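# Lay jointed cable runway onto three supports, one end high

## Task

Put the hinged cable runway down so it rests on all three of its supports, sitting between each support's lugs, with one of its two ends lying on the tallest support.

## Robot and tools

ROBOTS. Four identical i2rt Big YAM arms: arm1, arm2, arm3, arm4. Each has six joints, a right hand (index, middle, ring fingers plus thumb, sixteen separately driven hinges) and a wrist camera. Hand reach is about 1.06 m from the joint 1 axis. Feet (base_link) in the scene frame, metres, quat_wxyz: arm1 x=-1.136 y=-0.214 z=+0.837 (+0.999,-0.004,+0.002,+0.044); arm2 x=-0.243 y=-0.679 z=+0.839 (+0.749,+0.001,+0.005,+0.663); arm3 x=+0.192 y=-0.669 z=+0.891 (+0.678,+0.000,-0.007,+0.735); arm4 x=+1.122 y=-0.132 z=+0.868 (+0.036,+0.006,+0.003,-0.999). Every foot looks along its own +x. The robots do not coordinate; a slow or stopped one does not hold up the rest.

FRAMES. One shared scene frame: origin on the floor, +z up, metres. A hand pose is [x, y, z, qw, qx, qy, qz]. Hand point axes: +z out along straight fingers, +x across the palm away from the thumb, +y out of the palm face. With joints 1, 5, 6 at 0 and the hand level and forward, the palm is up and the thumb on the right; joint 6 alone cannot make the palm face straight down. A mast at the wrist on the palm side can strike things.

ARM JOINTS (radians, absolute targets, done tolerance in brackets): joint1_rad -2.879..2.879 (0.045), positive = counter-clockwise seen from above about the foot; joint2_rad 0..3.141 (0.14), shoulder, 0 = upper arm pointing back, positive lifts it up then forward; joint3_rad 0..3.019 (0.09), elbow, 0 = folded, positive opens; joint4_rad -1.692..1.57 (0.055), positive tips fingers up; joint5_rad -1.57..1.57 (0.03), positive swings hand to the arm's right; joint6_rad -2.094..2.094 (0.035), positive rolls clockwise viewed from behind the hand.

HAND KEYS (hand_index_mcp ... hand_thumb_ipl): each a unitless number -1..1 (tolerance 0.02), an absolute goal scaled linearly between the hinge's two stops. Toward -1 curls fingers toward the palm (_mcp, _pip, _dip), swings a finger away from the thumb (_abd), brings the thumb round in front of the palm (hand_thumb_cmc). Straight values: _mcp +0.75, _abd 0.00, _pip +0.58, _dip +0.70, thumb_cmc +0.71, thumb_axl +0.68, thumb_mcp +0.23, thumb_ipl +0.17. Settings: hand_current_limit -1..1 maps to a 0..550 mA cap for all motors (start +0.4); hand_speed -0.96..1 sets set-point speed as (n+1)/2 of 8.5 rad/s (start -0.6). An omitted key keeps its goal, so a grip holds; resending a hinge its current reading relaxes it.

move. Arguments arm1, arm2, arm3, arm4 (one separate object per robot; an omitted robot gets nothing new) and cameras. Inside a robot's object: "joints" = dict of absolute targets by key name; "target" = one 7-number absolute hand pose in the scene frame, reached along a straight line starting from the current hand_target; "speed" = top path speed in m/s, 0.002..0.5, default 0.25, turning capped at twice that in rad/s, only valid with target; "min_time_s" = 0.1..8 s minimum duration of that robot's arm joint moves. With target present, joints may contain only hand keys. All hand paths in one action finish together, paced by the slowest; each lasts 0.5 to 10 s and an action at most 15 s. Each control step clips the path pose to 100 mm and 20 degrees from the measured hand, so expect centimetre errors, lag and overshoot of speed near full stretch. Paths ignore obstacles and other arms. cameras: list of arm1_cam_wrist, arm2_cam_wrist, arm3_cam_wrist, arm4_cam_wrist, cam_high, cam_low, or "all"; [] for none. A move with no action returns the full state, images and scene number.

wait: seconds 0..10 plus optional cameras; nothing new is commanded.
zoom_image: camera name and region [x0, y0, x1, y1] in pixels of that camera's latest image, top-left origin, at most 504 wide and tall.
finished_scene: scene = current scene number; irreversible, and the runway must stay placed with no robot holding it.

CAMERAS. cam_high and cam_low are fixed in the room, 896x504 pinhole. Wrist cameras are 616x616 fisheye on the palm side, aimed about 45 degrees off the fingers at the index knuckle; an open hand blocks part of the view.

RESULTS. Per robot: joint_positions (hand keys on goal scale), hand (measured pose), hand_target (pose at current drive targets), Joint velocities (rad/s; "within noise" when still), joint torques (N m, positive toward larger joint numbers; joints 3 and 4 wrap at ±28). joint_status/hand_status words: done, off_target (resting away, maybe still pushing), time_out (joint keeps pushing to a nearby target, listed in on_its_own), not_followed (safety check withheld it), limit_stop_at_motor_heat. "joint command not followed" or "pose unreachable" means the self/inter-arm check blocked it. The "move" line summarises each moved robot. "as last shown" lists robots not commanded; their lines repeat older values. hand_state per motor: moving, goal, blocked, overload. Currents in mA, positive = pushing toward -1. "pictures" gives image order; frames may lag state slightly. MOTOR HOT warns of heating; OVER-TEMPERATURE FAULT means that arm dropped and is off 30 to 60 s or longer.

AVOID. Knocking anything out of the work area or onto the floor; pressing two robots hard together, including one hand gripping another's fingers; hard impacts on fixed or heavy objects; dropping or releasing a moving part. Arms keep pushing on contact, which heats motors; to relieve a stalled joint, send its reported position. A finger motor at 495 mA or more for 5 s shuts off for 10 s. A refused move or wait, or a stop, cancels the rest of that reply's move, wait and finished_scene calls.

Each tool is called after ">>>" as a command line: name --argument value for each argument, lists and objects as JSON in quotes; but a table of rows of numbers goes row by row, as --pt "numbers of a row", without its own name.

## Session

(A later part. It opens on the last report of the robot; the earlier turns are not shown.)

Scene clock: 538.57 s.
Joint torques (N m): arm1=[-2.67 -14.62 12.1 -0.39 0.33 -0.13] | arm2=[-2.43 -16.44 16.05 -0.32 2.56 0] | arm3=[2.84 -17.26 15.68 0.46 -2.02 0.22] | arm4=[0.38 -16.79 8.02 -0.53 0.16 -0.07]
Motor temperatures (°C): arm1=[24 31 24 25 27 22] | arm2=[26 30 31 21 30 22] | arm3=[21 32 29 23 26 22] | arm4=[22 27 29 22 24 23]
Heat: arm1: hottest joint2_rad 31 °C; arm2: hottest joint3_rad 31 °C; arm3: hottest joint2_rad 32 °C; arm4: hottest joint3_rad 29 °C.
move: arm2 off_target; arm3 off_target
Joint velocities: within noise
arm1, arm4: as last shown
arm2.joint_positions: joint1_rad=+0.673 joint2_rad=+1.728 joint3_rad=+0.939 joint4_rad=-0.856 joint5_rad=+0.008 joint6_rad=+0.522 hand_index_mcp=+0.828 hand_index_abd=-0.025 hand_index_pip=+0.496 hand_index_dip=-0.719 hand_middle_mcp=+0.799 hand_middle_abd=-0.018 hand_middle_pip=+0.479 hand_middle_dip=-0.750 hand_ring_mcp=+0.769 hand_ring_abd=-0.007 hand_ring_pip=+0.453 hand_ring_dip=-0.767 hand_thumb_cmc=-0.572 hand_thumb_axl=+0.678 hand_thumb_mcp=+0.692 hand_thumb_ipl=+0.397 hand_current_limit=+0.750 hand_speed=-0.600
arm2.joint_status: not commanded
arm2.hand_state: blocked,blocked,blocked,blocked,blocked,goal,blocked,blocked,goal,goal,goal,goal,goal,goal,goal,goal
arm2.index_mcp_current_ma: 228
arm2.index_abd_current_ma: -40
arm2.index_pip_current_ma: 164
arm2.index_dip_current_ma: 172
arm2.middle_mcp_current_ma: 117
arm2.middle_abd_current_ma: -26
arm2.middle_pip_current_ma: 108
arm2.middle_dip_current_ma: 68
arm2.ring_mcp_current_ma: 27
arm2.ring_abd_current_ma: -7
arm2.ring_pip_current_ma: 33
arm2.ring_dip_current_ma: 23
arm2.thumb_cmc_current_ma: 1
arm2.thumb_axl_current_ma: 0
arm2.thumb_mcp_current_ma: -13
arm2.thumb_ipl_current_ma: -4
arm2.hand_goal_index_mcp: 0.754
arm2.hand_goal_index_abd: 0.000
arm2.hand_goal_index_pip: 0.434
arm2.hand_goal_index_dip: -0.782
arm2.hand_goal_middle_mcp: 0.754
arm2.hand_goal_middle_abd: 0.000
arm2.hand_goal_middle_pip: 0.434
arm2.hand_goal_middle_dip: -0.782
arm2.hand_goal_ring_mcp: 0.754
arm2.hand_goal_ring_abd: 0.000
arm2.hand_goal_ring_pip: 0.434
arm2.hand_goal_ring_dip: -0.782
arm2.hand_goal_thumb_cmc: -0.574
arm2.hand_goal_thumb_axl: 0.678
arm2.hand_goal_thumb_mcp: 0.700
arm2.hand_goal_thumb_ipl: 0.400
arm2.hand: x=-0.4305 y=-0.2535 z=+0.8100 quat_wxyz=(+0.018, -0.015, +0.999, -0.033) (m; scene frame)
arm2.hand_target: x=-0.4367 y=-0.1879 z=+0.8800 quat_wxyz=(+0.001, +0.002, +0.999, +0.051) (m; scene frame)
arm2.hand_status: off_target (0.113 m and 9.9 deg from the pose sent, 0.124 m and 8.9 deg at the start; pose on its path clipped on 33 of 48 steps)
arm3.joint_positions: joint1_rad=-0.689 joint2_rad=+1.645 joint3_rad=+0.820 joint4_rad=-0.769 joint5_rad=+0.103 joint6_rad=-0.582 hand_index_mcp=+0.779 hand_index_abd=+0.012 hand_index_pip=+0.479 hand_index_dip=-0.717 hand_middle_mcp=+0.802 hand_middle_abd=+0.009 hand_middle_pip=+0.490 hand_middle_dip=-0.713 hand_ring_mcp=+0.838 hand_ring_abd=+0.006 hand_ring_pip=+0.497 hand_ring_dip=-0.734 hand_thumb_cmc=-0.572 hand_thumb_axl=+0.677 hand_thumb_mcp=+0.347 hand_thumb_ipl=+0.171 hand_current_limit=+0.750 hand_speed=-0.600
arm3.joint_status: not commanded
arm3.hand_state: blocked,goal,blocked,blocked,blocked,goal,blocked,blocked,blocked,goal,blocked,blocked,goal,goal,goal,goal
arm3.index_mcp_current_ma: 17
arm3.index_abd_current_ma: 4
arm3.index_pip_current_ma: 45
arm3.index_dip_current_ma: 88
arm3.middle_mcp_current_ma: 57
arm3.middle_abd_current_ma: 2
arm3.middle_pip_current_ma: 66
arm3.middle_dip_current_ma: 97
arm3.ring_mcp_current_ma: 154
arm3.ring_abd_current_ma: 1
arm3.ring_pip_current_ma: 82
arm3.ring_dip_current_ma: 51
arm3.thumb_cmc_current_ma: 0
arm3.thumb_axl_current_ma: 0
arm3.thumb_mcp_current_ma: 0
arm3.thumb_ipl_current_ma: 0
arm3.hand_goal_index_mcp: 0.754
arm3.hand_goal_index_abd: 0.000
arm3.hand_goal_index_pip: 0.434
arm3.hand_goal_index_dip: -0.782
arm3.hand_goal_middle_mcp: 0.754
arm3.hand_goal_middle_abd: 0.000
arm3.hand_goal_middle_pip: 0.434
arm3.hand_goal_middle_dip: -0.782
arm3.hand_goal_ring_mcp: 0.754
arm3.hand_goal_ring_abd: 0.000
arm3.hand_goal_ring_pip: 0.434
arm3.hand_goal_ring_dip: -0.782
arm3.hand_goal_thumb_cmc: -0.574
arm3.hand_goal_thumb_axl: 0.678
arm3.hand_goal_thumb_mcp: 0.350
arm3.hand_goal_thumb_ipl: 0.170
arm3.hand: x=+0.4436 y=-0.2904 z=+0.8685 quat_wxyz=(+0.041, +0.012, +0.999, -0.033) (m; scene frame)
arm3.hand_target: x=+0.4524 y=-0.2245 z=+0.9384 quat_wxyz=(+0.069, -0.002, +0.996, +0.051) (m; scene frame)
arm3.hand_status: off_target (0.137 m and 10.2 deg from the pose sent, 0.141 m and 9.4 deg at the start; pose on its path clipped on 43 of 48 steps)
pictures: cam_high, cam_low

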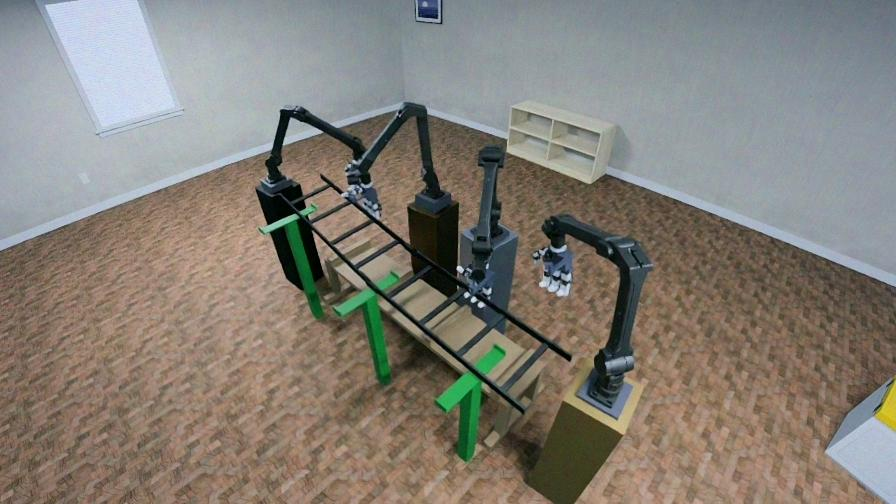

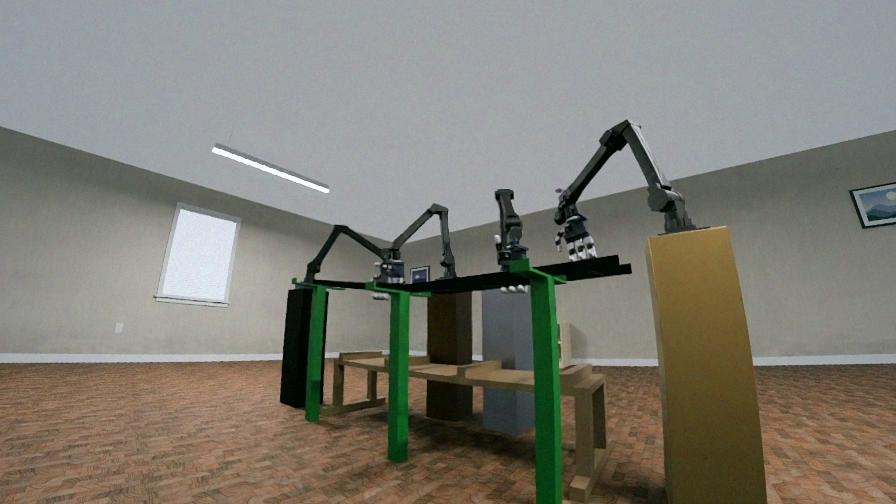

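>>> move --arm1 '{"target": [-0.79, -0.42, 0.87, 0.0, -0.0, 1, 0], "speed": 0.2, "joints": {"hand_thumb_cmc": 0.88}}' --arm4 '{"target": [0.815, -0.42, 0.90, 0, -0.10, 0.995, 0], "speed": 0.2}' --cameras '["arm1_cam_wrist", "arm4_cam_wrist"]'

Scene clock: 541.53 s.
Joint torques (N m): arm1=[-2.84 -12.86 6.9 0.27 -0.07 -0.12] | arm2=[-2.55 -16.79 16.02 -0.27 2.55 0.01] | arm3=[2.84 -17.2 15.69 0.46 -2.02 0.22] | arm4=[0.67 -14.27 6.86 0.29 -0.19 0.15]
Motor temperatures (°C): arm1=[24 31 24 25 27 22] | arm2=[26 30 31 21 30 22] | arm3=[21 31 29 23 26 22] | arm4=[22 27 29 22 24 23]
Heat: arm1: hottest joint2_rad 31 °C; arm2: hottest joint3_rad 31 °C; arm3: hottest joint2_rad 31 °C; arm4: hottest joint3_rad 29 °C.
move: arm1 off_target; arm4 off_target
Joint velocities: within noise
arm1.joint_positions: joint1_rad=-0.785 joint2_rad=+1.649 joint3_rad=+1.014 joint4_rad=-0.978 joint5_rad=+0.079 joint6_rad=-2.094 hand_index_mcp=+0.755 hand_index_abd=+0.003 hand_index_pip=+0.437 hand_index_dip=-0.778 hand_middle_mcp=+0.755 hand_middle_abd=+0.003 hand_middle_pip=+0.437 hand_middle_dip=-0.778 hand_ring_mcp=+0.752 hand_ring_abd=+0.002 hand_ring_pip=+0.437 hand_ring_dip=-0.778 hand_thumb_cmc=+0.876 hand_thumb_axl=+0.677 hand_thumb_mcp=-0.277 hand_thumb_ipl=-0.314 hand_current_limit=+0.750 hand_speed=-0.600
arm1.joint_status: all done
arm1.hand_state: goal,goal,goal,goal,goal,goal,goal,goal,goal,goal,goal,goal,goal,goal,goal,goal
arm1.index_mcp_current_ma: 0
arm1.index_abd_current_ma: 1
arm1.index_pip_current_ma: 1
arm1.index_dip_current_ma: 1
arm1.middle_mcp_current_ma: 0
arm1.middle_abd_current_ma: 1
arm1.middle_pip_current_ma: 1
arm1.middle_dip_current_ma: 1
arm1.ring_mcp_current_ma: -1
arm1.ring_abd_current_ma: 0
arm1.ring_pip_current_ma: 1
arm1.ring_dip_current_ma: 1
arm1.thumb_cmc_current_ma: -1
arm1.thumb_axl_current_ma: 0
arm1.thumb_mcp_current_ma: 0
arm1.thumb_ipl_current_ma: 1
arm1.hand_goal_index_mcp: 0.754
arm1.hand_goal_index_abd: 0.000
arm1.hand_goal_index_pip: 0.434
arm1.hand_goal_index_dip: -0.782
arm1.hand_goal_middle_mcp: 0.754
arm1.hand_goal_middle_abd: 0.000
arm1.hand_goal_middle_pip: 0.434
arm1.hand_goal_middle_dip: -0.782
arm1.hand_goal_ring_mcp: 0.754
arm1.hand_goal_ring_abd: 0.000
arm1.hand_goal_ring_pip: 0.434
arm1.hand_goal_ring_dip: -0.782
arm1.hand_goal_thumb_cmc: 0.880
arm1.hand_goal_thumb_axl: 0.678
arm1.hand_goal_thumb_mcp: -0.276
arm1.hand_goal_thumb_ipl: -0.316
arm1.hand: x=-0.7892 y=-0.4122 z=+0.8616 quat_wxyz=(-0.041, +0.086, +0.995, -0.025) (m; scene frame)
arm1.hand_target: x=-0.7896 y=-0.4194 z=+0.8699 quat_wxyz=(-0.027, +0.086, +0.995, -0.032) (m; scene frame)
arm1.hand_status: off_target (0.011 m and 11.3 deg from the pose sent, 0.113 m and 10.5 deg at the start; a joint's target at an end of its range on 47 of 47 steps)
arm2, arm3: as last shown
arm2.joint_positions: joint1_rad=+0.673 joint2_rad=+1.728 joint3_rad=+0.939 joint4_rad=-0.856 joint5_rad=+0.008 joint6_rad=+0.522 hand_index_mcp=+0.828 hand_index_abd=-0.025 hand_index_pip=+0.496 hand_index_dip=-0.719 hand_middle_mcp=+0.799 hand_middle_abd=-0.018 hand_middle_pip=+0.479 hand_middle_dip=-0.750 hand_ring_mcp=+0.769 hand_ring_abd=-0.007 hand_ring_pip=+0.453 hand_ring_dip=-0.768 hand_thumb_cmc=-0.572 hand_thumb_axl=+0.678 hand_thumb_mcp=+0.692 hand_thumb_ipl=+0.397 hand_current_limit=+0.750 hand_speed=-0.600
arm2.ring_pip_current_ma: 32
arm4.joint_positions: joint1_rad=+0.797 joint2_rad=+1.764 joint3_rad=+1.185 joint4_rad=-1.012 joint5_rad=-0.060 joint6_rad=+2.079 hand_index_mcp=+0.752 hand_index_abd=+0.000 hand_index_pip=+0.436 hand_index_dip=-0.779 hand_middle_mcp=+0.754 hand_middle_abd=-0.002 hand_middle_pip=+0.437 hand_middle_dip=-0.778 hand_ring_mcp=+0.754 hand_ring_abd=-0.003 hand_ring_pip=+0.437 hand_ring_dip=-0.778 hand_thumb_cmc=+0.882 hand_thumb_axl=+0.680 hand_thumb_mcp=-0.277 hand_thumb_ipl=-0.318 hand_current_limit=+0.750 hand_speed=-0.600
arm4.joint_status: not commanded
arm4.hand_state: goal,goal,goal,goal,goal,goal,goal,goal,goal,goal,goal,goal,goal,goal,goal,goal
arm4.index_mcp_current_ma: -6
arm4.index_abd_current_ma: 0
arm4.index_pip_current_ma: 8
arm4.index_dip_current_ma: 12
arm4.middle_mcp_current_ma: 0
arm4.middle_abd_current_ma: -7
arm4.middle_pip_current_ma: 11
arm4.middle_dip_current_ma: 14
arm4.ring_mcp_current_ma: 0
arm4.ring_abd_current_ma: -8
arm4.ring_pip_current_ma: 9
arm4.ring_dip_current_ma: 13
arm4.thumb_cmc_current_ma: 8
arm4.thumb_axl_current_ma: 7
arm4.thumb_mcp_current_ma: -5
arm4.thumb_ipl_current_ma: -9
arm4.hand_goal_index_mcp: 0.754
arm4.hand_goal_index_abd: 0.000
arm4.hand_goal_index_pip: 0.434
arm4.hand_goal_index_dip: -0.782
arm4.hand_goal_middle_mcp: 0.754
arm4.hand_goal_middle_abd: 0.000
arm4.hand_goal_middle_pip: 0.434
arm4.hand_goal_middle_dip: -0.782
arm4.hand_goal_ring_mcp: 0.754
arm4.hand_goal_ring_abd: 0.000
arm4.hand_goal_ring_pip: 0.434
arm4.hand_goal_ring_dip: -0.782
arm4.hand_goal_thumb_cmc: 0.880
arm4.hand_goal_thumb_axl: 0.678
arm4.hand_goal_thumb_mcp: -0.276
arm4.hand_goal_thumb_ipl: -0.316
arm4.hand: x=+0.8131 y=-0.4151 z=+0.8934 quat_wxyz=(-0.033, +0.179, -0.983, +0.015) (m; scene frame)
arm4.hand_target: x=+0.8144 y=-0.4195 z=+0.9000 quat_wxyz=(-0.024, +0.176, -0.984, +0.025) (m; scene frame)
arm4.hand_status: off_target (0.008 m and 10.0 deg from the pose sent, 0.120 m and 7.4 deg at the start; a joint's target at an end of its range on 38 of 47 steps)
pictures: arm1_cam_wrist, arm4_cam_wrist
camera_calibration:
arm1_cam_wrist: T_world_to_cam=[[0.902265, 0.422856, -0.0843289, 0.993792], [0.342734, -0.584661, 0.735327, -0.656067], [0.261634, -0.692362, -0.672446, 0.623411], [0, 0, 0, 1]] pos_world=[-0.834912, -0.372181, 0.985439]
arm4_cam_wrist: T_world_to_cam=[[0.492558, 0.870182, -0.0130527, 0.0105868], [0.558614, -0.304626, 0.771462, -1.31312], [0.667336, -0.387281, -0.636142, -0.0107181], [0, 0, 0, 1]] pos_world=[0.735464, -0.413373, 1.00634]

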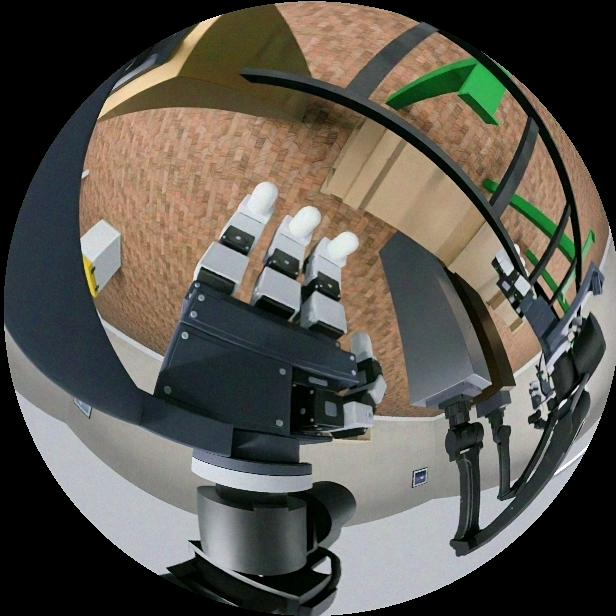

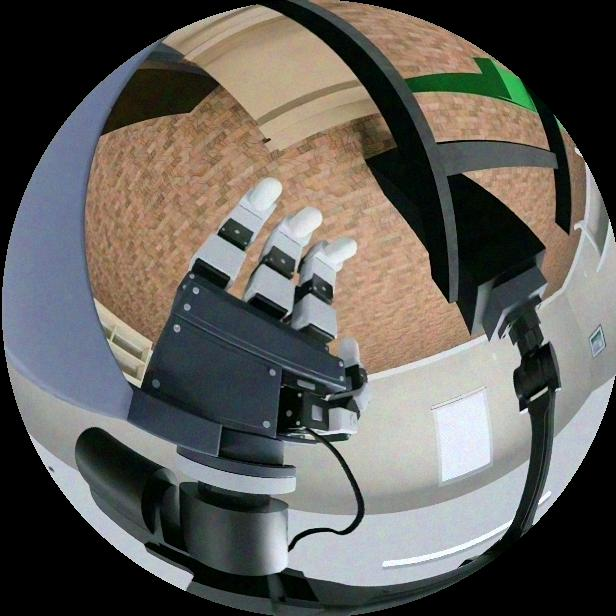

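>>> move --arm1 '{"target": [-0.795, -0.40, 0.765, 0.0, 0.07, 0.9975, 0], "speed": 0.2}' --arm4 '{"target": [0.815, -0.42, 0.855, 0, -0.16, 0.987, 0], "speed": 0.2}' --cameras '["arm1_cam_wrist", "arm4_cam_wrist"]'

Scene clock: 543.00 s.
Joint torques (N m): arm1=[-2.73 -10.99 5.72 0.42 -0.16 -0.12] | arm2=[-2.49 -16.67 16.02 -0.27 2.56 0.01] | arm3=[2.84 -17.32 15.68 0.47 -2.02 0.22] | arm4=[0.67 -12.4 6.52 0.4 0.13 0.14]
Motor temperatures (°C): arm1=[24 31 24 25 27 22] | arm2=[26 30 31 21 30 22] | arm3=[21 31 29 23 26 22] | arm4=[22 26 29 22 24 23]
Heat: arm1: hottest joint2_rad 31 °C; arm2: hottest joint3_rad 31 °C; arm3: hottest joint2_rad 31 °C; arm4: hottest joint3_rad 29 °C.
move: arm1 off_target; arm4 off_target
Joint velocities: within noise
arm1.joint_positions: joint1_rad=-0.785 joint2_rad=+1.806 joint3_rad=+0.869 joint4_rad=-0.650 joint5_rad=+0.011 joint6_rad=-2.094 hand_index_mcp=+0.755 hand_index_abd=+0.003 hand_index_pip=+0.437 hand_index_dip=-0.778 hand_middle_mcp=+0.755 hand_middle_abd=+0.003 hand_middle_pip=+0.437 hand_middle_dip=-0.778 hand_ring_mcp=+0.752 hand_ring_abd=+0.002 hand_ring_pip=+0.437 hand_ring_dip=-0.778 hand_thumb_cmc=+0.877 hand_thumb_axl=+0.677 hand_thumb_mcp=-0.277 hand_thumb_ipl=-0.314 hand_current_limit=+0.750 hand_speed=-0.600
arm1.joint_status: not commanded
arm1.hand_state: goal,goal,goal,goal,goal,goal,goal,goal,goal,goal,goal,goal,goal,goal,goal,goal
arm1.index_mcp_current_ma: 0
arm1.index_abd_current_ma: 1
arm1.index_pip_current_ma: 1
arm1.index_dip_current_ma: 1
arm1.middle_mcp_current_ma: 0
arm1.middle_abd_current_ma: 1
arm1.middle_pip_current_ma: 1
arm1.middle_dip_current_ma: 1
arm1.ring_mcp_current_ma: -1
arm1.ring_abd_current_ma: 0
arm1.ring_pip_current_ma: 1
arm1.ring_dip_current_ma: 1
arm1.thumb_cmc_current_ma: -1
arm1.thumb_axl_current_ma: 0
arm1.thumb_mcp_current_ma: 0
arm1.thumb_ipl_current_ma: 1
arm1.hand_goal_index_mcp: 0.754
arm1.hand_goal_index_abd: 0.000
arm1.hand_goal_index_pip: 0.434
arm1.hand_goal_index_dip: -0.782
arm1.hand_goal_middle_mcp: 0.754
arm1.hand_goal_middle_abd: 0.000
arm1.hand_goal_middle_pip: 0.434
arm1.hand_goal_middle_dip: -0.782
arm1.hand_goal_ring_mcp: 0.754
arm1.hand_goal_ring_abd: 0.000
arm1.hand_goal_ring_pip: 0.434
arm1.hand_goal_ring_dip: -0.782
arm1.hand_goal_thumb_cmc: 0.880
arm1.hand_goal_thumb_axl: 0.678
arm1.hand_goal_thumb_mcp: -0.276
arm1.hand_goal_thumb_ipl: -0.316
arm1.hand: x=-0.7954 y=-0.3923 z=+0.7649 quat_wxyz=(-0.011, +0.087, +0.996, -0.004) (m; scene frame)
arm1.hand_target: x=-0.7947 y=-0.3996 z=+0.7650 quat_wxyz=(-0.004, +0.086, +0.996, -0.006) (m; scene frame)
arm1.hand_status: off_target (0.008 m and 2.4 deg from the pose sent, 0.098 m and 5.8 deg at the start; a joint's target at an end of its range on 40 of 40 steps)
arm2, arm3: as last shown
arm4.joint_positions: joint1_rad=+0.812 joint2_rad=+1.814 joint3_rad=+1.133 joint4_rad=-0.888 joint5_rad=-0.020 joint6_rad=+2.079 hand_index_mcp=+0.752 hand_index_abd=+0.000 hand_index_pip=+0.436 hand_index_dip=-0.779 hand_middle_mcp=+0.754 hand_middle_abd=-0.002 hand_middle_pip=+0.437 hand_middle_dip=-0.778 hand_ring_mcp=+0.754 hand_ring_abd=-0.003 hand_ring_pip=+0.437 hand_ring_dip=-0.778 hand_thumb_cmc=+0.882 hand_thumb_axl=+0.680 hand_thumb_mcp=-0.277 hand_thumb_ipl=-0.318 hand_current_limit=+0.750 hand_speed=-0.600
arm4.joint_status: not commanded
arm4.hand_state: goal,goal,goal,goal,goal,goal,goal,goal,goal,goal,goal,goal,goal,goal,goal,goal
arm4.index_mcp_current_ma: -6
arm4.index_abd_current_ma: 0
arm4.index_pip_current_ma: 8
arm4.index_dip_current_ma: 12
arm4.middle_mcp_current_ma: 0
arm4.middle_abd_current_ma: -7
arm4.middle_pip_current_ma: 11
arm4.middle_dip_current_ma: 14
arm4.ring_mcp_current_ma: 0
arm4.ring_abd_current_ma: -8
arm4.ring_pip_current_ma: 9
arm4.ring_dip_current_ma: 13
arm4.thumb_cmc_current_ma: 8
arm4.thumb_axl_current_ma: 7
arm4.thumb_mcp_current_ma: -5
arm4.thumb_ipl_current_ma: -9
arm4.hand_goal_index_mcp: 0.754
arm4.hand_goal_index_abd: 0.000
arm4.hand_goal_index_pip: 0.434
arm4.hand_goal_index_dip: -0.782
arm4.hand_goal_middle_mcp: 0.754
arm4.hand_goal_middle_abd: 0.000
arm4.hand_goal_middle_pip: 0.434
arm4.hand_goal_middle_dip: -0.782
arm4.hand_goal_ring_mcp: 0.754
arm4.hand_goal_ring_abd: 0.000
arm4.hand_goal_ring_pip: 0.434
arm4.hand_goal_ring_dip: -0.782
arm4.hand_goal_thumb_cmc: 0.880
arm4.hand_goal_thumb_axl: 0.678
arm4.hand_goal_thumb_mcp: -0.276
arm4.hand_goal_thumb_ipl: -0.316
arm4.hand: x=+0.8121 y=-0.4150 z=+0.8553 quat_wxyz=(-0.012, +0.186, -0.982, +0.007) (m; scene frame)
arm4.hand_target: x=+0.8146 y=-0.4196 z=+0.8550 quat_wxyz=(-0.008, +0.186, -0.983, +0.009) (m; scene frame)
arm4.hand_status: off_target (0.006 m and 3.5 deg from the pose sent, 0.039 m and 4.7 deg at the start; a joint's target at an end of its range on 40 of 40 steps)
pictures: arm1_cam_wrist, arm4_cam_wrist
camera_calibration:
arm1_cam_wrist: T_world_to_cam=[[0.905957, 0.423207, -0.0117746, 0.930342], [0.295204, -0.611518, 0.734098, -0.618631], [0.303475, -0.668537, -0.678941, 0.621431], [0, 0, 0, 1]] pos_world=[-0.848816, -0.356582, 0.887006]
arm4_cam_wrist: T_world_to_cam=[[0.47841, 0.87772, -0.027051, 0.0370177], [0.596976, -0.302487, 0.743049, -1.28912], [0.644006, -0.37163, -0.66869, 0.0190512], [0, 0, 0, 1]] pos_world=[0.739597, -0.415354, 0.971622]

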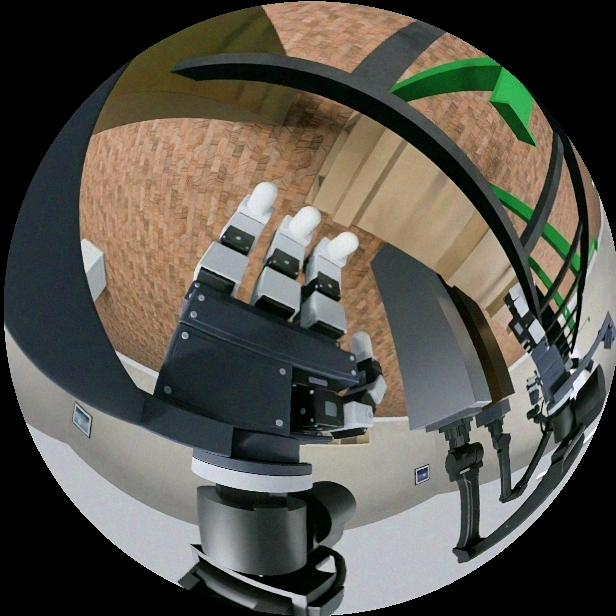

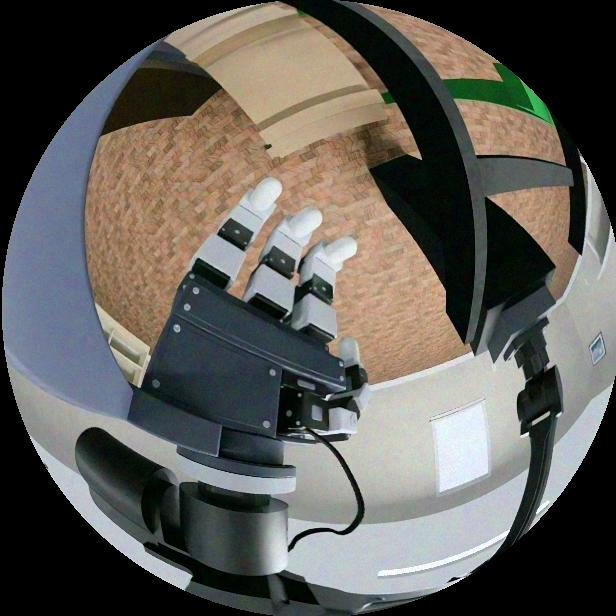

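>>> move --arm1 '{"target":[-0.795,-0.25,0.775,0,0.07,0.9975,0],"speed":0.1}' --arm4 '{"target":[0.815,-0.30,0.865,0,-0.16,0.987,0],"speed":0.1}' --cameras '["arm1_cam_wrist","arm4_cam_wrist","cam_high","cam_low"]'

Scene clock: 546.87 s.
Joint torques (N m): arm1=[0.15 -10.34 4.59 0.46 -0.29 0.36] | arm2=[-2.43 -16.85 15.58 -0.24 2.51 0] | arm3=[2.49 -17.32 15.46 0.49 -2.01 0.2] | arm4=[-2.26 -11.52 5.52 0.1 0.25 -0.21]
Motor temperatures (°C): arm1=[24 31 24 25 27 22] | arm2=[26 30 32 21 31 22] | arm3=[21 31 29 23 26 22] | arm4=[22 26 29 22 24 23]
Heat: arm1: hottest joint2_rad 31 °C; arm2: hottest joint3_rad 32 °C; arm3: hottest joint2_rad 31 °C; arm4: hottest joint3_rad 29 °C.
move: arm1 off_target; arm4 done
Joint velocities: within noise
arm1.joint_positions: joint1_rad=-0.478 joint2_rad=+1.663 joint3_rad=+0.659 joint4_rad=-0.597 joint5_rad=-0.003 joint6_rad=-1.831 hand_index_mcp=+0.755 hand_index_abd=+0.003 hand_index_pip=+0.437 hand_index_dip=-0.778 hand_middle_mcp=+0.754 hand_middle_abd=+0.003 hand_middle_pip=+0.437 hand_middle_dip=-0.778 hand_ring_mcp=+0.767 hand_ring_abd=+0.002 hand_ring_pip=+0.437 hand_ring_dip=-0.778 hand_thumb_cmc=+0.877 hand_thumb_axl=+0.677 hand_thumb_mcp=-0.277 hand_thumb_ipl=-0.314 hand_current_limit=+0.750 hand_speed=-0.600
arm1.joint_status: not commanded
arm1.hand_state: goal,goal,goal,goal,goal,goal,goal,goal,goal,goal,goal,goal,goal,goal,goal,goal
arm1.index_mcp_current_ma: 0
arm1.index_abd_current_ma: 1
arm1.index_pip_current_ma: 1
arm1.index_dip_current_ma: 1
arm1.middle_mcp_current_ma: 0
arm1.middle_abd_current_ma: 1
arm1.middle_pip_current_ma: 1
arm1.middle_dip_current_ma: 1
arm1.ring_mcp_current_ma: 10
arm1.ring_abd_current_ma: 0
arm1.ring_pip_current_ma: 1
arm1.ring_dip_current_ma: 1
arm1.thumb_cmc_current_ma: -1
arm1.thumb_axl_current_ma: 0
arm1.thumb_mcp_current_ma: 0
arm1.thumb_ipl_current_ma: 1
arm1.hand_goal_index_mcp: 0.754
arm1.hand_goal_index_abd: 0.000
arm1.hand_goal_index_pip: 0.434
arm1.hand_goal_index_dip: -0.782
arm1.hand_goal_middle_mcp: 0.754
arm1.hand_goal_middle_abd: 0.000
arm1.hand_goal_middle_pip: 0.434
arm1.hand_goal_middle_dip: -0.782
arm1.hand_goal_ring_mcp: 0.754
arm1.hand_goal_ring_abd: 0.000
arm1.hand_goal_ring_pip: 0.434
arm1.hand_goal_ring_dip: -0.782
arm1.hand_goal_thumb_cmc: 0.880
arm1.hand_goal_thumb_axl: 0.678
arm1.hand_goal_thumb_mcp: -0.276
arm1.hand_goal_thumb_ipl: -0.316
arm1.hand: x=-0.8049 y=-0.2558 z=+0.7685 quat_wxyz=(-0.015, +0.065, +0.998, +0.002) (m; scene frame)
arm1.hand_target: x=-0.7951 y=-0.2501 z=+0.7751 quat_wxyz=(+0.000, +0.070, +0.998, +0.001) (m; scene frame)
arm1.hand_status: off_target (0.013 m and 1.8 deg from the pose sent, 0.143 m and 2.4 deg at the start)
arm2, arm3: as last shown
arm2.joint_positions: joint1_rad=+0.672 joint2_rad=+1.730 joint3_rad=+0.945 joint4_rad=-0.857 joint5_rad=+0.009 joint6_rad=+0.522 hand_index_mcp=+0.828 hand_index_abd=-0.025 hand_index_pip=+0.496 hand_index_dip=-0.719 hand_middle_mcp=+0.799 hand_middle_abd=-0.018 hand_middle_pip=+0.479 hand_middle_dip=-0.750 hand_ring_mcp=+0.769 hand_ring_abd=-0.006 hand_ring_pip=+0.452 hand_ring_dip=-0.768 hand_thumb_cmc=-0.572 hand_thumb_axl=+0.678 hand_thumb_mcp=+0.692 hand_thumb_ipl=+0.397 hand_current_limit=+0.750 hand_speed=-0.600
arm2.middle_pip_current_ma: 106
arm2.middle_dip_current_ma: 67
arm2.ring_mcp_current_ma: 26
arm2.ring_abd_current_ma: -6
arm2.ring_pip_current_ma: 31
arm2.ring_dip_current_ma: 22
arm2.hand: x=-0.4311 y=-0.2509 z=+0.8110 quat_wxyz=(+0.018, -0.015, +0.999, -0.031) (m; scene frame)
arm2.hand_target: x=-0.4367 y=-0.1879 z=+0.8799 quat_wxyz=(+0.001, +0.002, +0.999, +0.051) (m; scene frame)
arm3.joint_positions: joint1_rad=-0.683 joint2_rad=+1.645 joint3_rad=+0.823 joint4_rad=-0.769 joint5_rad=+0.102 joint6_rad=-0.581 hand_index_mcp=+0.780 hand_index_abd=+0.013 hand_index_pip=+0.479 hand_index_dip=-0.717 hand_middle_mcp=+0.802 hand_middle_abd=+0.009 hand_middle_pip=+0.490 hand_middle_dip=-0.713 hand_ring_mcp=+0.838 hand_ring_abd=+0.006 hand_ring_pip=+0.497 hand_ring_dip=-0.734 hand_thumb_cmc=-0.572 hand_thumb_axl=+0.677 hand_thumb_mcp=+0.347 hand_thumb_ipl=+0.171 hand_current_limit=+0.750 hand_speed=-0.600
arm3.index_mcp_current_ma: 19
arm3.hand: x=+0.4425 y=-0.2879 z=+0.8694 quat_wxyz=(+0.042, +0.010, +0.999, -0.032) (m; scene frame)
arm3.hand_target: x=+0.4523 y=-0.2246 z=+0.9384 quat_wxyz=(+0.069, -0.002, +0.996, +0.051) (m; scene frame)
arm4.joint_positions: joint1_rad=+0.653 joint2_rad=+1.637 joint3_rad=+0.896 joint4_rad=-0.826 joint5_rad=-0.001 joint6_rad=+1.982 hand_index_mcp=+0.753 hand_index_abd=+0.000 hand_index_pip=+0.436 hand_index_dip=-0.779 hand_middle_mcp=+0.754 hand_middle_abd=-0.002 hand_middle_pip=+0.437 hand_middle_dip=-0.778 hand_ring_mcp=+0.753 hand_ring_abd=-0.002 hand_ring_pip=+0.437 hand_ring_dip=-0.778 hand_thumb_cmc=+0.882 hand_thumb_axl=+0.679 hand_thumb_mcp=-0.277 hand_thumb_ipl=-0.318 hand_current_limit=+0.750 hand_speed=-0.600
arm4.joint_status: not commanded
arm4.hand_state: goal,goal,goal,goal,goal,goal,goal,goal,goal,goal,goal,goal,goal,goal,goal,goal
arm4.index_mcp_current_ma: -2
arm4.index_abd_current_ma: 0
arm4.index_pip_current_ma: 8
arm4.index_dip_current_ma: 12
arm4.middle_mcp_current_ma: -2
arm4.middle_abd_current_ma: -7
arm4.middle_pip_current_ma: 10
arm4.middle_dip_current_ma: 14
arm4.ring_mcp_current_ma: -2
arm4.ring_abd_current_ma: -7
arm4.ring_pip_current_ma: 9
arm4.ring_dip_current_ma: 13
arm4.thumb_cmc_current_ma: 6
arm4.thumb_axl_current_ma: 6
arm4.thumb_mcp_current_ma: -5
arm4.thumb_ipl_current_ma: -8
arm4.hand_goal_index_mcp: 0.754
arm4.hand_goal_index_abd: 0.000
arm4.hand_goal_index_pip: 0.434
arm4.hand_goal_index_dip: -0.782
arm4.hand_goal_middle_mcp: 0.754
arm4.hand_goal_middle_abd: 0.000
arm4.hand_goal_middle_pip: 0.434
arm4.hand_goal_middle_dip: -0.782
arm4.hand_goal_ring_mcp: 0.754
arm4.hand_goal_ring_abd: 0.000
arm4.hand_goal_ring_pip: 0.434
arm4.hand_goal_ring_dip: -0.782
arm4.hand_goal_thumb_cmc: 0.880
arm4.hand_goal_thumb_axl: 0.678
arm4.hand_goal_thumb_mcp: -0.276
arm4.hand_goal_thumb_ipl: -0.316
arm4.hand: x=+0.8197 y=-0.3076 z=+0.8620 quat_wxyz=(-0.005, +0.156, -0.988, +0.000) (m; scene frame)
arm4.hand_target: x=+0.8151 y=-0.3001 z=+0.8649 quat_wxyz=(+0.000, +0.160, -0.987, +0.000) (m; scene frame)
arm4.hand_status: done (0.009 m and 0.8 deg from the pose sent, 0.115 m and 3.5 deg at the start)
pictures: arm1_cam_wrist, arm4_cam_wrist, cam_high, cam_low
camera_calibration:
arm1_cam_wrist: T_world_to_cam=[[0.886595, 0.462378, -0.0124695, 0.876146], [0.327027, -0.607544, 0.72384, -0.500427], [0.327112, -0.645831, -0.689856, 0.751225], [0, 0, 0, 1]] pos_world=[-0.858869, -0.223978, 0.891391]
arm4_cam_wrist: T_world_to_cam=[[0.531212, 0.846891, -0.0242827, -0.115871], [0.588293, -0.348079, 0.729899, -1.26171], [0.609692, -0.402016, -0.683124, 0.0897547], [0, 0, 0, 1]] pos_world=[0.749083, -0.30496, 0.979418]

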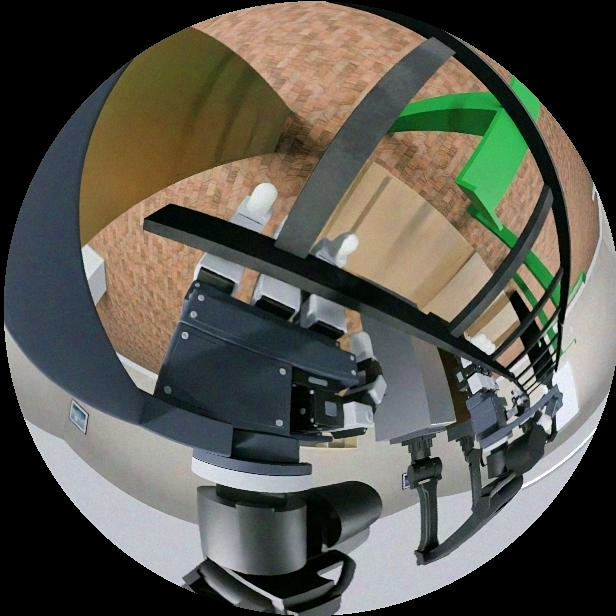

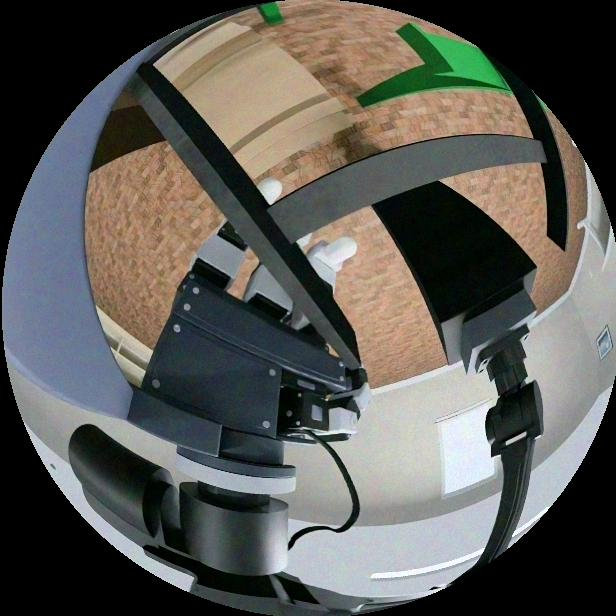

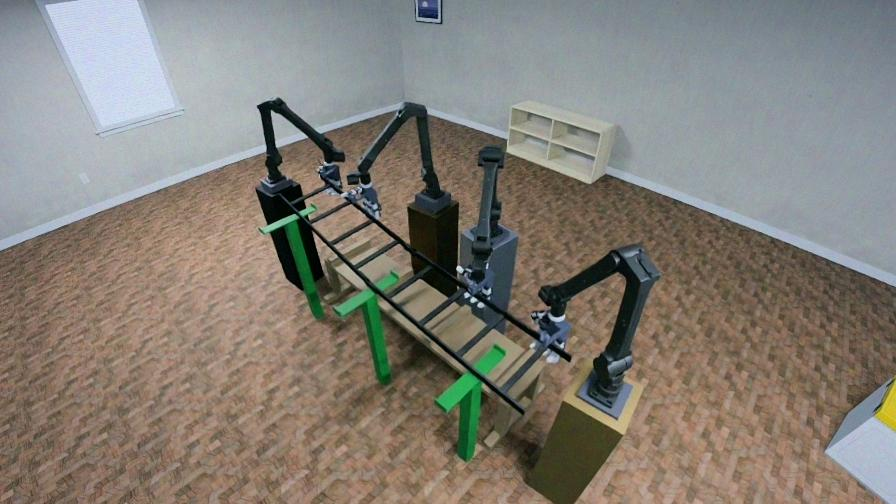

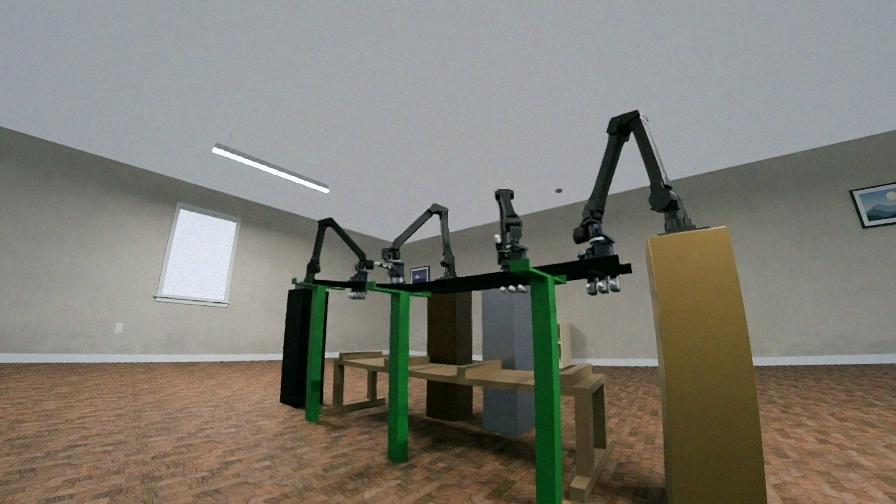

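>>> move --arm1 '{"target":[-0.795,-0.175,0.78,0,0.07,0.9975,0],"speed":0.06}' --arm2 '{"target":[-0.442,-0.155,0.885,0,0,0.9987,0.05],"speed":0.06}' --arm3 '{"target":[0.462,-0.175,0.96,0.071,0,0.9965,0.05],"speed":0.06}' --arm4 '{"target":[0.815,-0.205,0.865,0,-0.16,0.987,0],"speed":0.06}' --cameras '["arm1_cam_wrist","arm4_cam_wrist","cam_high"]'

Scene clock: 551.70 s.
Joint torques (N m): arm1=[1.73 -8.94 4.92 -0.06 -1.59 0.74] | arm2=[0.09 -22.71 13.09 -1.88 1.28 0.2] | arm3=[0.21 -13.74 10.78 1.07 -0.19 0.2] | arm4=[-3.19 -8.35 5.49 -0.46 0.9 -0.36]
Motor temperatures (°C): arm1=[24 30 24 25 27 22] | arm2=[26 30 33 21 31 22] | arm3=[21 31 30 23 26 22] | arm4=[22 26 29 22 24 23]
Heat: arm1: hottest joint2_rad 30 °C; arm2: hottest joint3_rad 33 °C; arm3: hottest joint2_rad 31 °C; arm4: hottest joint3_rad 29 °C.
move: arm1 off_target; arm2 off_target; arm3 off_target; arm4 off_target
Joint velocities: within noise
arm1.joint_positions: joint1_rad=-0.275 joint2_rad=+1.599 joint3_rad=+0.607 joint4_rad=-0.586 joint5_rad=+0.029 joint6_rad=-1.649 hand_index_mcp=+0.755 hand_index_abd=+0.003 hand_index_pip=+0.437 hand_index_dip=-0.778 hand_middle_mcp=+0.754 hand_middle_abd=+0.003 hand_middle_pip=+0.437 hand_middle_dip=-0.778 hand_ring_mcp=+0.808 hand_ring_abd=+0.005 hand_ring_pip=+0.437 hand_ring_dip=-0.778 hand_thumb_cmc=+0.877 hand_thumb_axl=+0.677 hand_thumb_mcp=-0.277 hand_thumb_ipl=-0.314 hand_current_limit=+0.750 hand_speed=-0.600
arm1.joint_status: not commanded
arm1.hand_state: goal,goal,goal,goal,goal,goal,goal,goal,blocked,goal,goal,goal,goal,goal,goal,goal
arm1.index_mcp_current_ma: 0
arm1.index_abd_current_ma: 1
arm1.index_pip_current_ma: 1
arm1.index_dip_current_ma: 1
arm1.middle_mcp_current_ma: 0
arm1.middle_abd_current_ma: 1
arm1.middle_pip_current_ma: 1
arm1.middle_dip_current_ma: 1
arm1.ring_mcp_current_ma: 101
arm1.ring_abd_current_ma: 2
arm1.ring_pip_current_ma: 1
arm1.ring_dip_current_ma: 1
arm1.thumb_cmc_current_ma: -1
arm1.thumb_axl_current_ma: 0
arm1.thumb_mcp_current_ma: 0
arm1.thumb_ipl_current_ma: 1
arm1.hand_goal_index_mcp: 0.754
arm1.hand_goal_index_abd: 0.000
arm1.hand_goal_index_pip: 0.434
arm1.hand_goal_index_dip: -0.782
arm1.hand_goal_middle_mcp: 0.754
arm1.hand_goal_middle_abd: 0.000
arm1.hand_goal_middle_pip: 0.434
arm1.hand_goal_middle_dip: -0.782
arm1.hand_goal_ring_mcp: 0.754
arm1.hand_goal_ring_abd: 0.000
arm1.hand_goal_ring_pip: 0.434
arm1.hand_goal_ring_dip: -0.782
arm1.hand_goal_thumb_cmc: 0.880
arm1.hand_goal_thumb_axl: 0.678
arm1.hand_goal_thumb_mcp: -0.276
arm1.hand_goal_thumb_ipl: -0.316
arm1.hand: x=-0.8035 y=-0.1950 z=+0.7732 quat_wxyz=(-0.007, +0.054, +0.998, -0.018) (m; scene frame)
arm1.hand_target: x=-0.7960 y=-0.1759 z=+0.7801 quat_wxyz=(-0.001, +0.069, +0.998, +0.001) (m; scene frame)
arm1.hand_status: off_target (0.023 m and 2.9 deg from the pose sent, 0.082 m and 1.8 deg at the start)
arm2.joint_positions: joint1_rad=+0.618 joint2_rad=+1.832 joint3_rad=+1.059 joint4_rad=-0.843 joint5_rad=+0.031 joint6_rad=+0.472 hand_index_mcp=+0.780 hand_index_abd=-0.025 hand_index_pip=+0.496 hand_index_dip=-0.706 hand_middle_mcp=+0.762 hand_middle_abd=-0.017 hand_middle_pip=+0.478 hand_middle_dip=-0.742 hand_ring_mcp=+0.744 hand_ring_abd=-0.006 hand_ring_pip=+0.452 hand_ring_dip=-0.762 hand_thumb_cmc=-0.572 hand_thumb_axl=+0.678 hand_thumb_mcp=+0.692 hand_thumb_ipl=+0.397 hand_current_limit=+0.750 hand_speed=-0.600
arm2.joint_status: not commanded
arm2.hand_state: blocked,blocked,blocked,blocked,goal,goal,blocked,blocked,goal,goal,goal,blocked,goal,goal,goal,goal
arm2.index_mcp_current_ma: 56
arm2.index_abd_current_ma: -40
arm2.index_pip_current_ma: 164
arm2.index_dip_current_ma: 220
arm2.middle_mcp_current_ma: 11
arm2.middle_abd_current_ma: -23
arm2.middle_pip_current_ma: 103
arm2.middle_dip_current_ma: 93
arm2.ring_mcp_current_ma: -14
arm2.ring_abd_current_ma: -6
arm2.ring_pip_current_ma: 31
arm2.ring_dip_current_ma: 36
arm2.thumb_cmc_current_ma: 1
arm2.thumb_axl_current_ma: 0
arm2.thumb_mcp_current_ma: -13
arm2.thumb_ipl_current_ma: -4
arm2.hand_goal_index_mcp: 0.754
arm2.hand_goal_index_abd: 0.000
arm2.hand_goal_index_pip: 0.434
arm2.hand_goal_index_dip: -0.782
arm2.hand_goal_middle_mcp: 0.754
arm2.hand_goal_middle_abd: 0.000
arm2.hand_goal_middle_pip: 0.434
arm2.hand_goal_middle_dip: -0.782
arm2.hand_goal_ring_mcp: 0.754
arm2.hand_goal_ring_abd: 0.000
arm2.hand_goal_ring_pip: 0.434
arm2.hand_goal_ring_dip: -0.782
arm2.hand_goal_thumb_cmc: -0.574
arm2.hand_goal_thumb_axl: 0.678
arm2.hand_goal_thumb_mcp: 0.700
arm2.hand_goal_thumb_ipl: 0.400
arm2.hand: x=-0.4306 y=-0.1981 z=+0.8013 quat_wxyz=(+0.020, -0.013, +1.000, -0.016) (m; scene frame)
arm2.hand_target: x=-0.4397 y=-0.1594 z=+0.8826 quat_wxyz=(-0.001, +0.001, +0.999, +0.051) (m; scene frame)
arm2.hand_status: off_target (0.095 m and 8.0 deg from the pose sent, 0.122 m and 9.7 deg at the start)
arm3.joint_positions: joint1_rad=-0.608 joint2_rad=+1.652 joint3_rad=+1.055 joint4_rad=-0.867 joint5_rad=+0.071 joint6_rad=-0.534 hand_index_mcp=+0.755 hand_index_abd=+0.001 hand_index_pip=+0.437 hand_index_dip=-0.778 hand_middle_mcp=+0.755 hand_middle_abd=+0.002 hand_middle_pip=+0.437 hand_middle_dip=-0.779 hand_ring_mcp=+0.755 hand_ring_abd=+0.001 hand_ring_pip=+0.437 hand_ring_dip=-0.778 hand_thumb_cmc=-0.573 hand_thumb_axl=+0.677 hand_thumb_mcp=+0.347 hand_thumb_ipl=+0.171 hand_current_limit=+0.750 hand_speed=-0.600
arm3.joint_status: not commanded
arm3.hand_state: goal,goal,goal,goal,goal,goal,goal,goal,goal,goal,goal,goal,goal,goal,goal,goal
arm3.index_mcp_current_ma: 0
arm3.index_abd_current_ma: 0
arm3.index_pip_current_ma: 0
arm3.index_dip_current_ma: 1
arm3.middle_mcp_current_ma: 0
arm3.middle_abd_current_ma: 0
arm3.middle_pip_current_ma: 0
arm3.middle_dip_current_ma: 0
arm3.ring_mcp_current_ma: 0
arm3.ring_abd_current_ma: 0
arm3.ring_pip_current_ma: 0
arm3.ring_dip_current_ma: 0
arm3.thumb_cmc_current_ma: 0
arm3.thumb_axl_current_ma: 0
arm3.thumb_mcp_current_ma: -1
arm3.thumb_ipl_current_ma: 0
arm3.hand_goal_index_mcp: 0.754
arm3.hand_goal_index_abd: 0.000
arm3.hand_goal_index_pip: 0.434
arm3.hand_goal_index_dip: -0.782
arm3.hand_goal_middle_mcp: 0.754
arm3.hand_goal_middle_abd: 0.000
arm3.hand_goal_middle_pip: 0.434
arm3.hand_goal_middle_dip: -0.782
arm3.hand_goal_ring_mcp: 0.754
arm3.hand_goal_ring_abd: 0.000
arm3.hand_goal_ring_pip: 0.434
arm3.hand_goal_ring_dip: -0.782
arm3.hand_goal_thumb_cmc: -0.574
arm3.hand_goal_thumb_axl: 0.678
arm3.hand_goal_thumb_mcp: 0.350
arm3.hand_goal_thumb_ipl: 0.170
arm3.hand: x=+0.4568 y=-0.1919 z=+0.9478 quat_wxyz=(+0.063, -0.001, +0.997, +0.033) (m; scene frame)
arm3.hand_target: x=+0.4617 y=-0.1756 z=+0.9604 quat_wxyz=(+0.071, +0.000, +0.996, +0.050) (m; scene frame)
arm3.hand_status: off_target (0.021 m and 2.1 deg from the pose sent, 0.146 m and 10.0 deg at the start; pose on its path clipped on 41 of 83 steps)
arm4.joint_positions: joint1_rad=+0.450 joint2_rad=+1.503 joint3_rad=+0.745 joint4_rad=-0.784 joint5_rad=-0.020 joint6_rad=+1.789 hand_index_mcp=+0.762 hand_index_abd=+0.000 hand_index_pip=+0.436 hand_index_dip=-0.779 hand_middle_mcp=+0.754 hand_middle_abd=-0.002 hand_middle_pip=+0.437 hand_middle_dip=-0.778 hand_ring_mcp=+0.753 hand_ring_abd=-0.002 hand_ring_pip=+0.437 hand_ring_dip=-0.778 hand_thumb_cmc=+0.882 hand_thumb_axl=+0.679 hand_thumb_mcp=-0.277 hand_thumb_ipl=-0.318 hand_current_limit=+0.750 hand_speed=-0.600
arm4.joint_status: not commanded
arm4.hand_state: goal,goal,goal,goal,goal,goal,goal,goal,goal,goal,goal,goal,goal,goal,goal,goal
arm4.index_mcp_current_ma: 35
arm4.index_abd_current_ma: 0
arm4.index_pip_current_ma: 8
arm4.index_dip_current_ma: 12
arm4.middle_mcp_current_ma: -2
arm4.middle_abd_current_ma: -7
arm4.middle_pip_current_ma: 10
arm4.middle_dip_current_ma: 14
arm4.ring_mcp_current_ma: -2
arm4.ring_abd_current_ma: -7
arm4.ring_pip_current_ma: 9
arm4.ring_dip_current_ma: 13
arm4.thumb_cmc_current_ma: 6
arm4.thumb_axl_current_ma: 6
arm4.thumb_mcp_current_ma: -5
arm4.thumb_ipl_current_ma: -8
arm4.hand_goal_index_mcp: 0.754
arm4.hand_goal_index_abd: 0.000
arm4.hand_goal_index_pip: 0.434
arm4.hand_goal_index_dip: -0.782
arm4.hand_goal_middle_mcp: 0.754
arm4.hand_goal_middle_abd: 0.000
arm4.hand_goal_middle_pip: 0.434
arm4.hand_goal_middle_dip: -0.782
arm4.hand_goal_ring_mcp: 0.754
arm4.hand_goal_ring_abd: 0.000
arm4.hand_goal_ring_pip: 0.434
arm4.hand_goal_ring_dip: -0.782
arm4.hand_goal_thumb_cmc: 0.880
arm4.hand_goal_thumb_axl: 0.678
arm4.hand_goal_thumb_mcp: -0.276
arm4.hand_goal_thumb_ipl: -0.316
arm4.hand: x=+0.8175 y=-0.2207 z=+0.8645 quat_wxyz=(+0.004, +0.151, -0.988, +0.013) (m; scene frame)
arm4.hand_target: x=+0.8155 y=-0.2056 z=+0.8651 quat_wxyz=(+0.000, +0.160, -0.987, +0.000) (m; scene frame)
arm4.hand_status: off_target (0.016 m and 1.9 deg from the pose sent, 0.103 m and 0.8 deg at the start)
pictures: arm1_cam_wrist, arm4_cam_wrist, cam_high
camera_calibration:
arm1_cam_wrist: T_world_to_cam=[[0.875987, 0.481909, -0.0202637, 0.848268], [0.330896, -0.569856, 0.752179, -0.4788], [0.350934, -0.665604, -0.658648, 0.784492], [0, 0, 0, 1]] pos_world=[-0.859944, -0.159474, 0.894036]
arm4_cam_wrist: T_world_to_cam=[[0.539573, 0.840087, -0.0558029, -0.169283], [0.594636, -0.333324, 0.731644, -1.23545], [0.596045, -0.427958, -0.679399, 0.129888], [0, 0, 0, 1]] pos_world=[0.748564, -0.214007, 0.982709]

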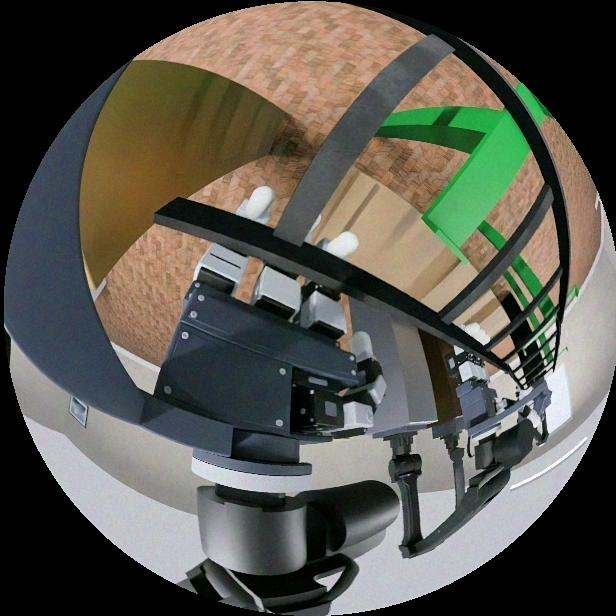

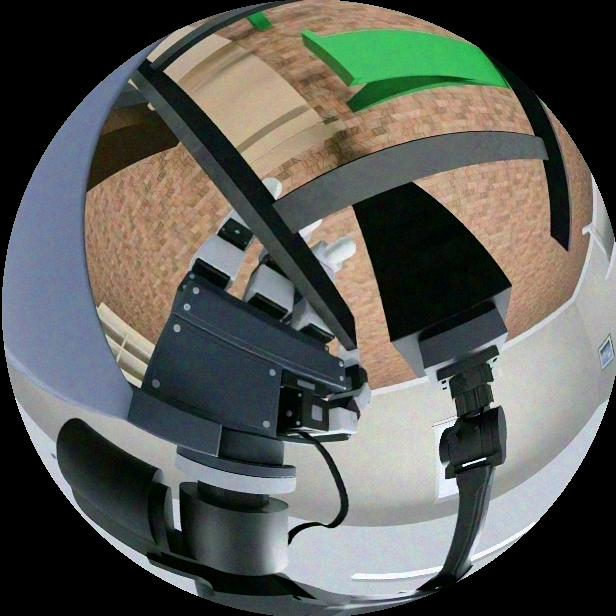

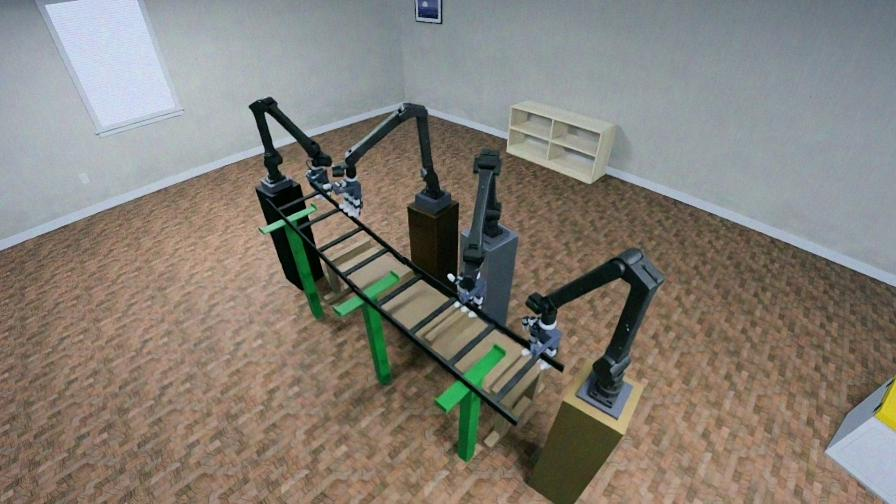

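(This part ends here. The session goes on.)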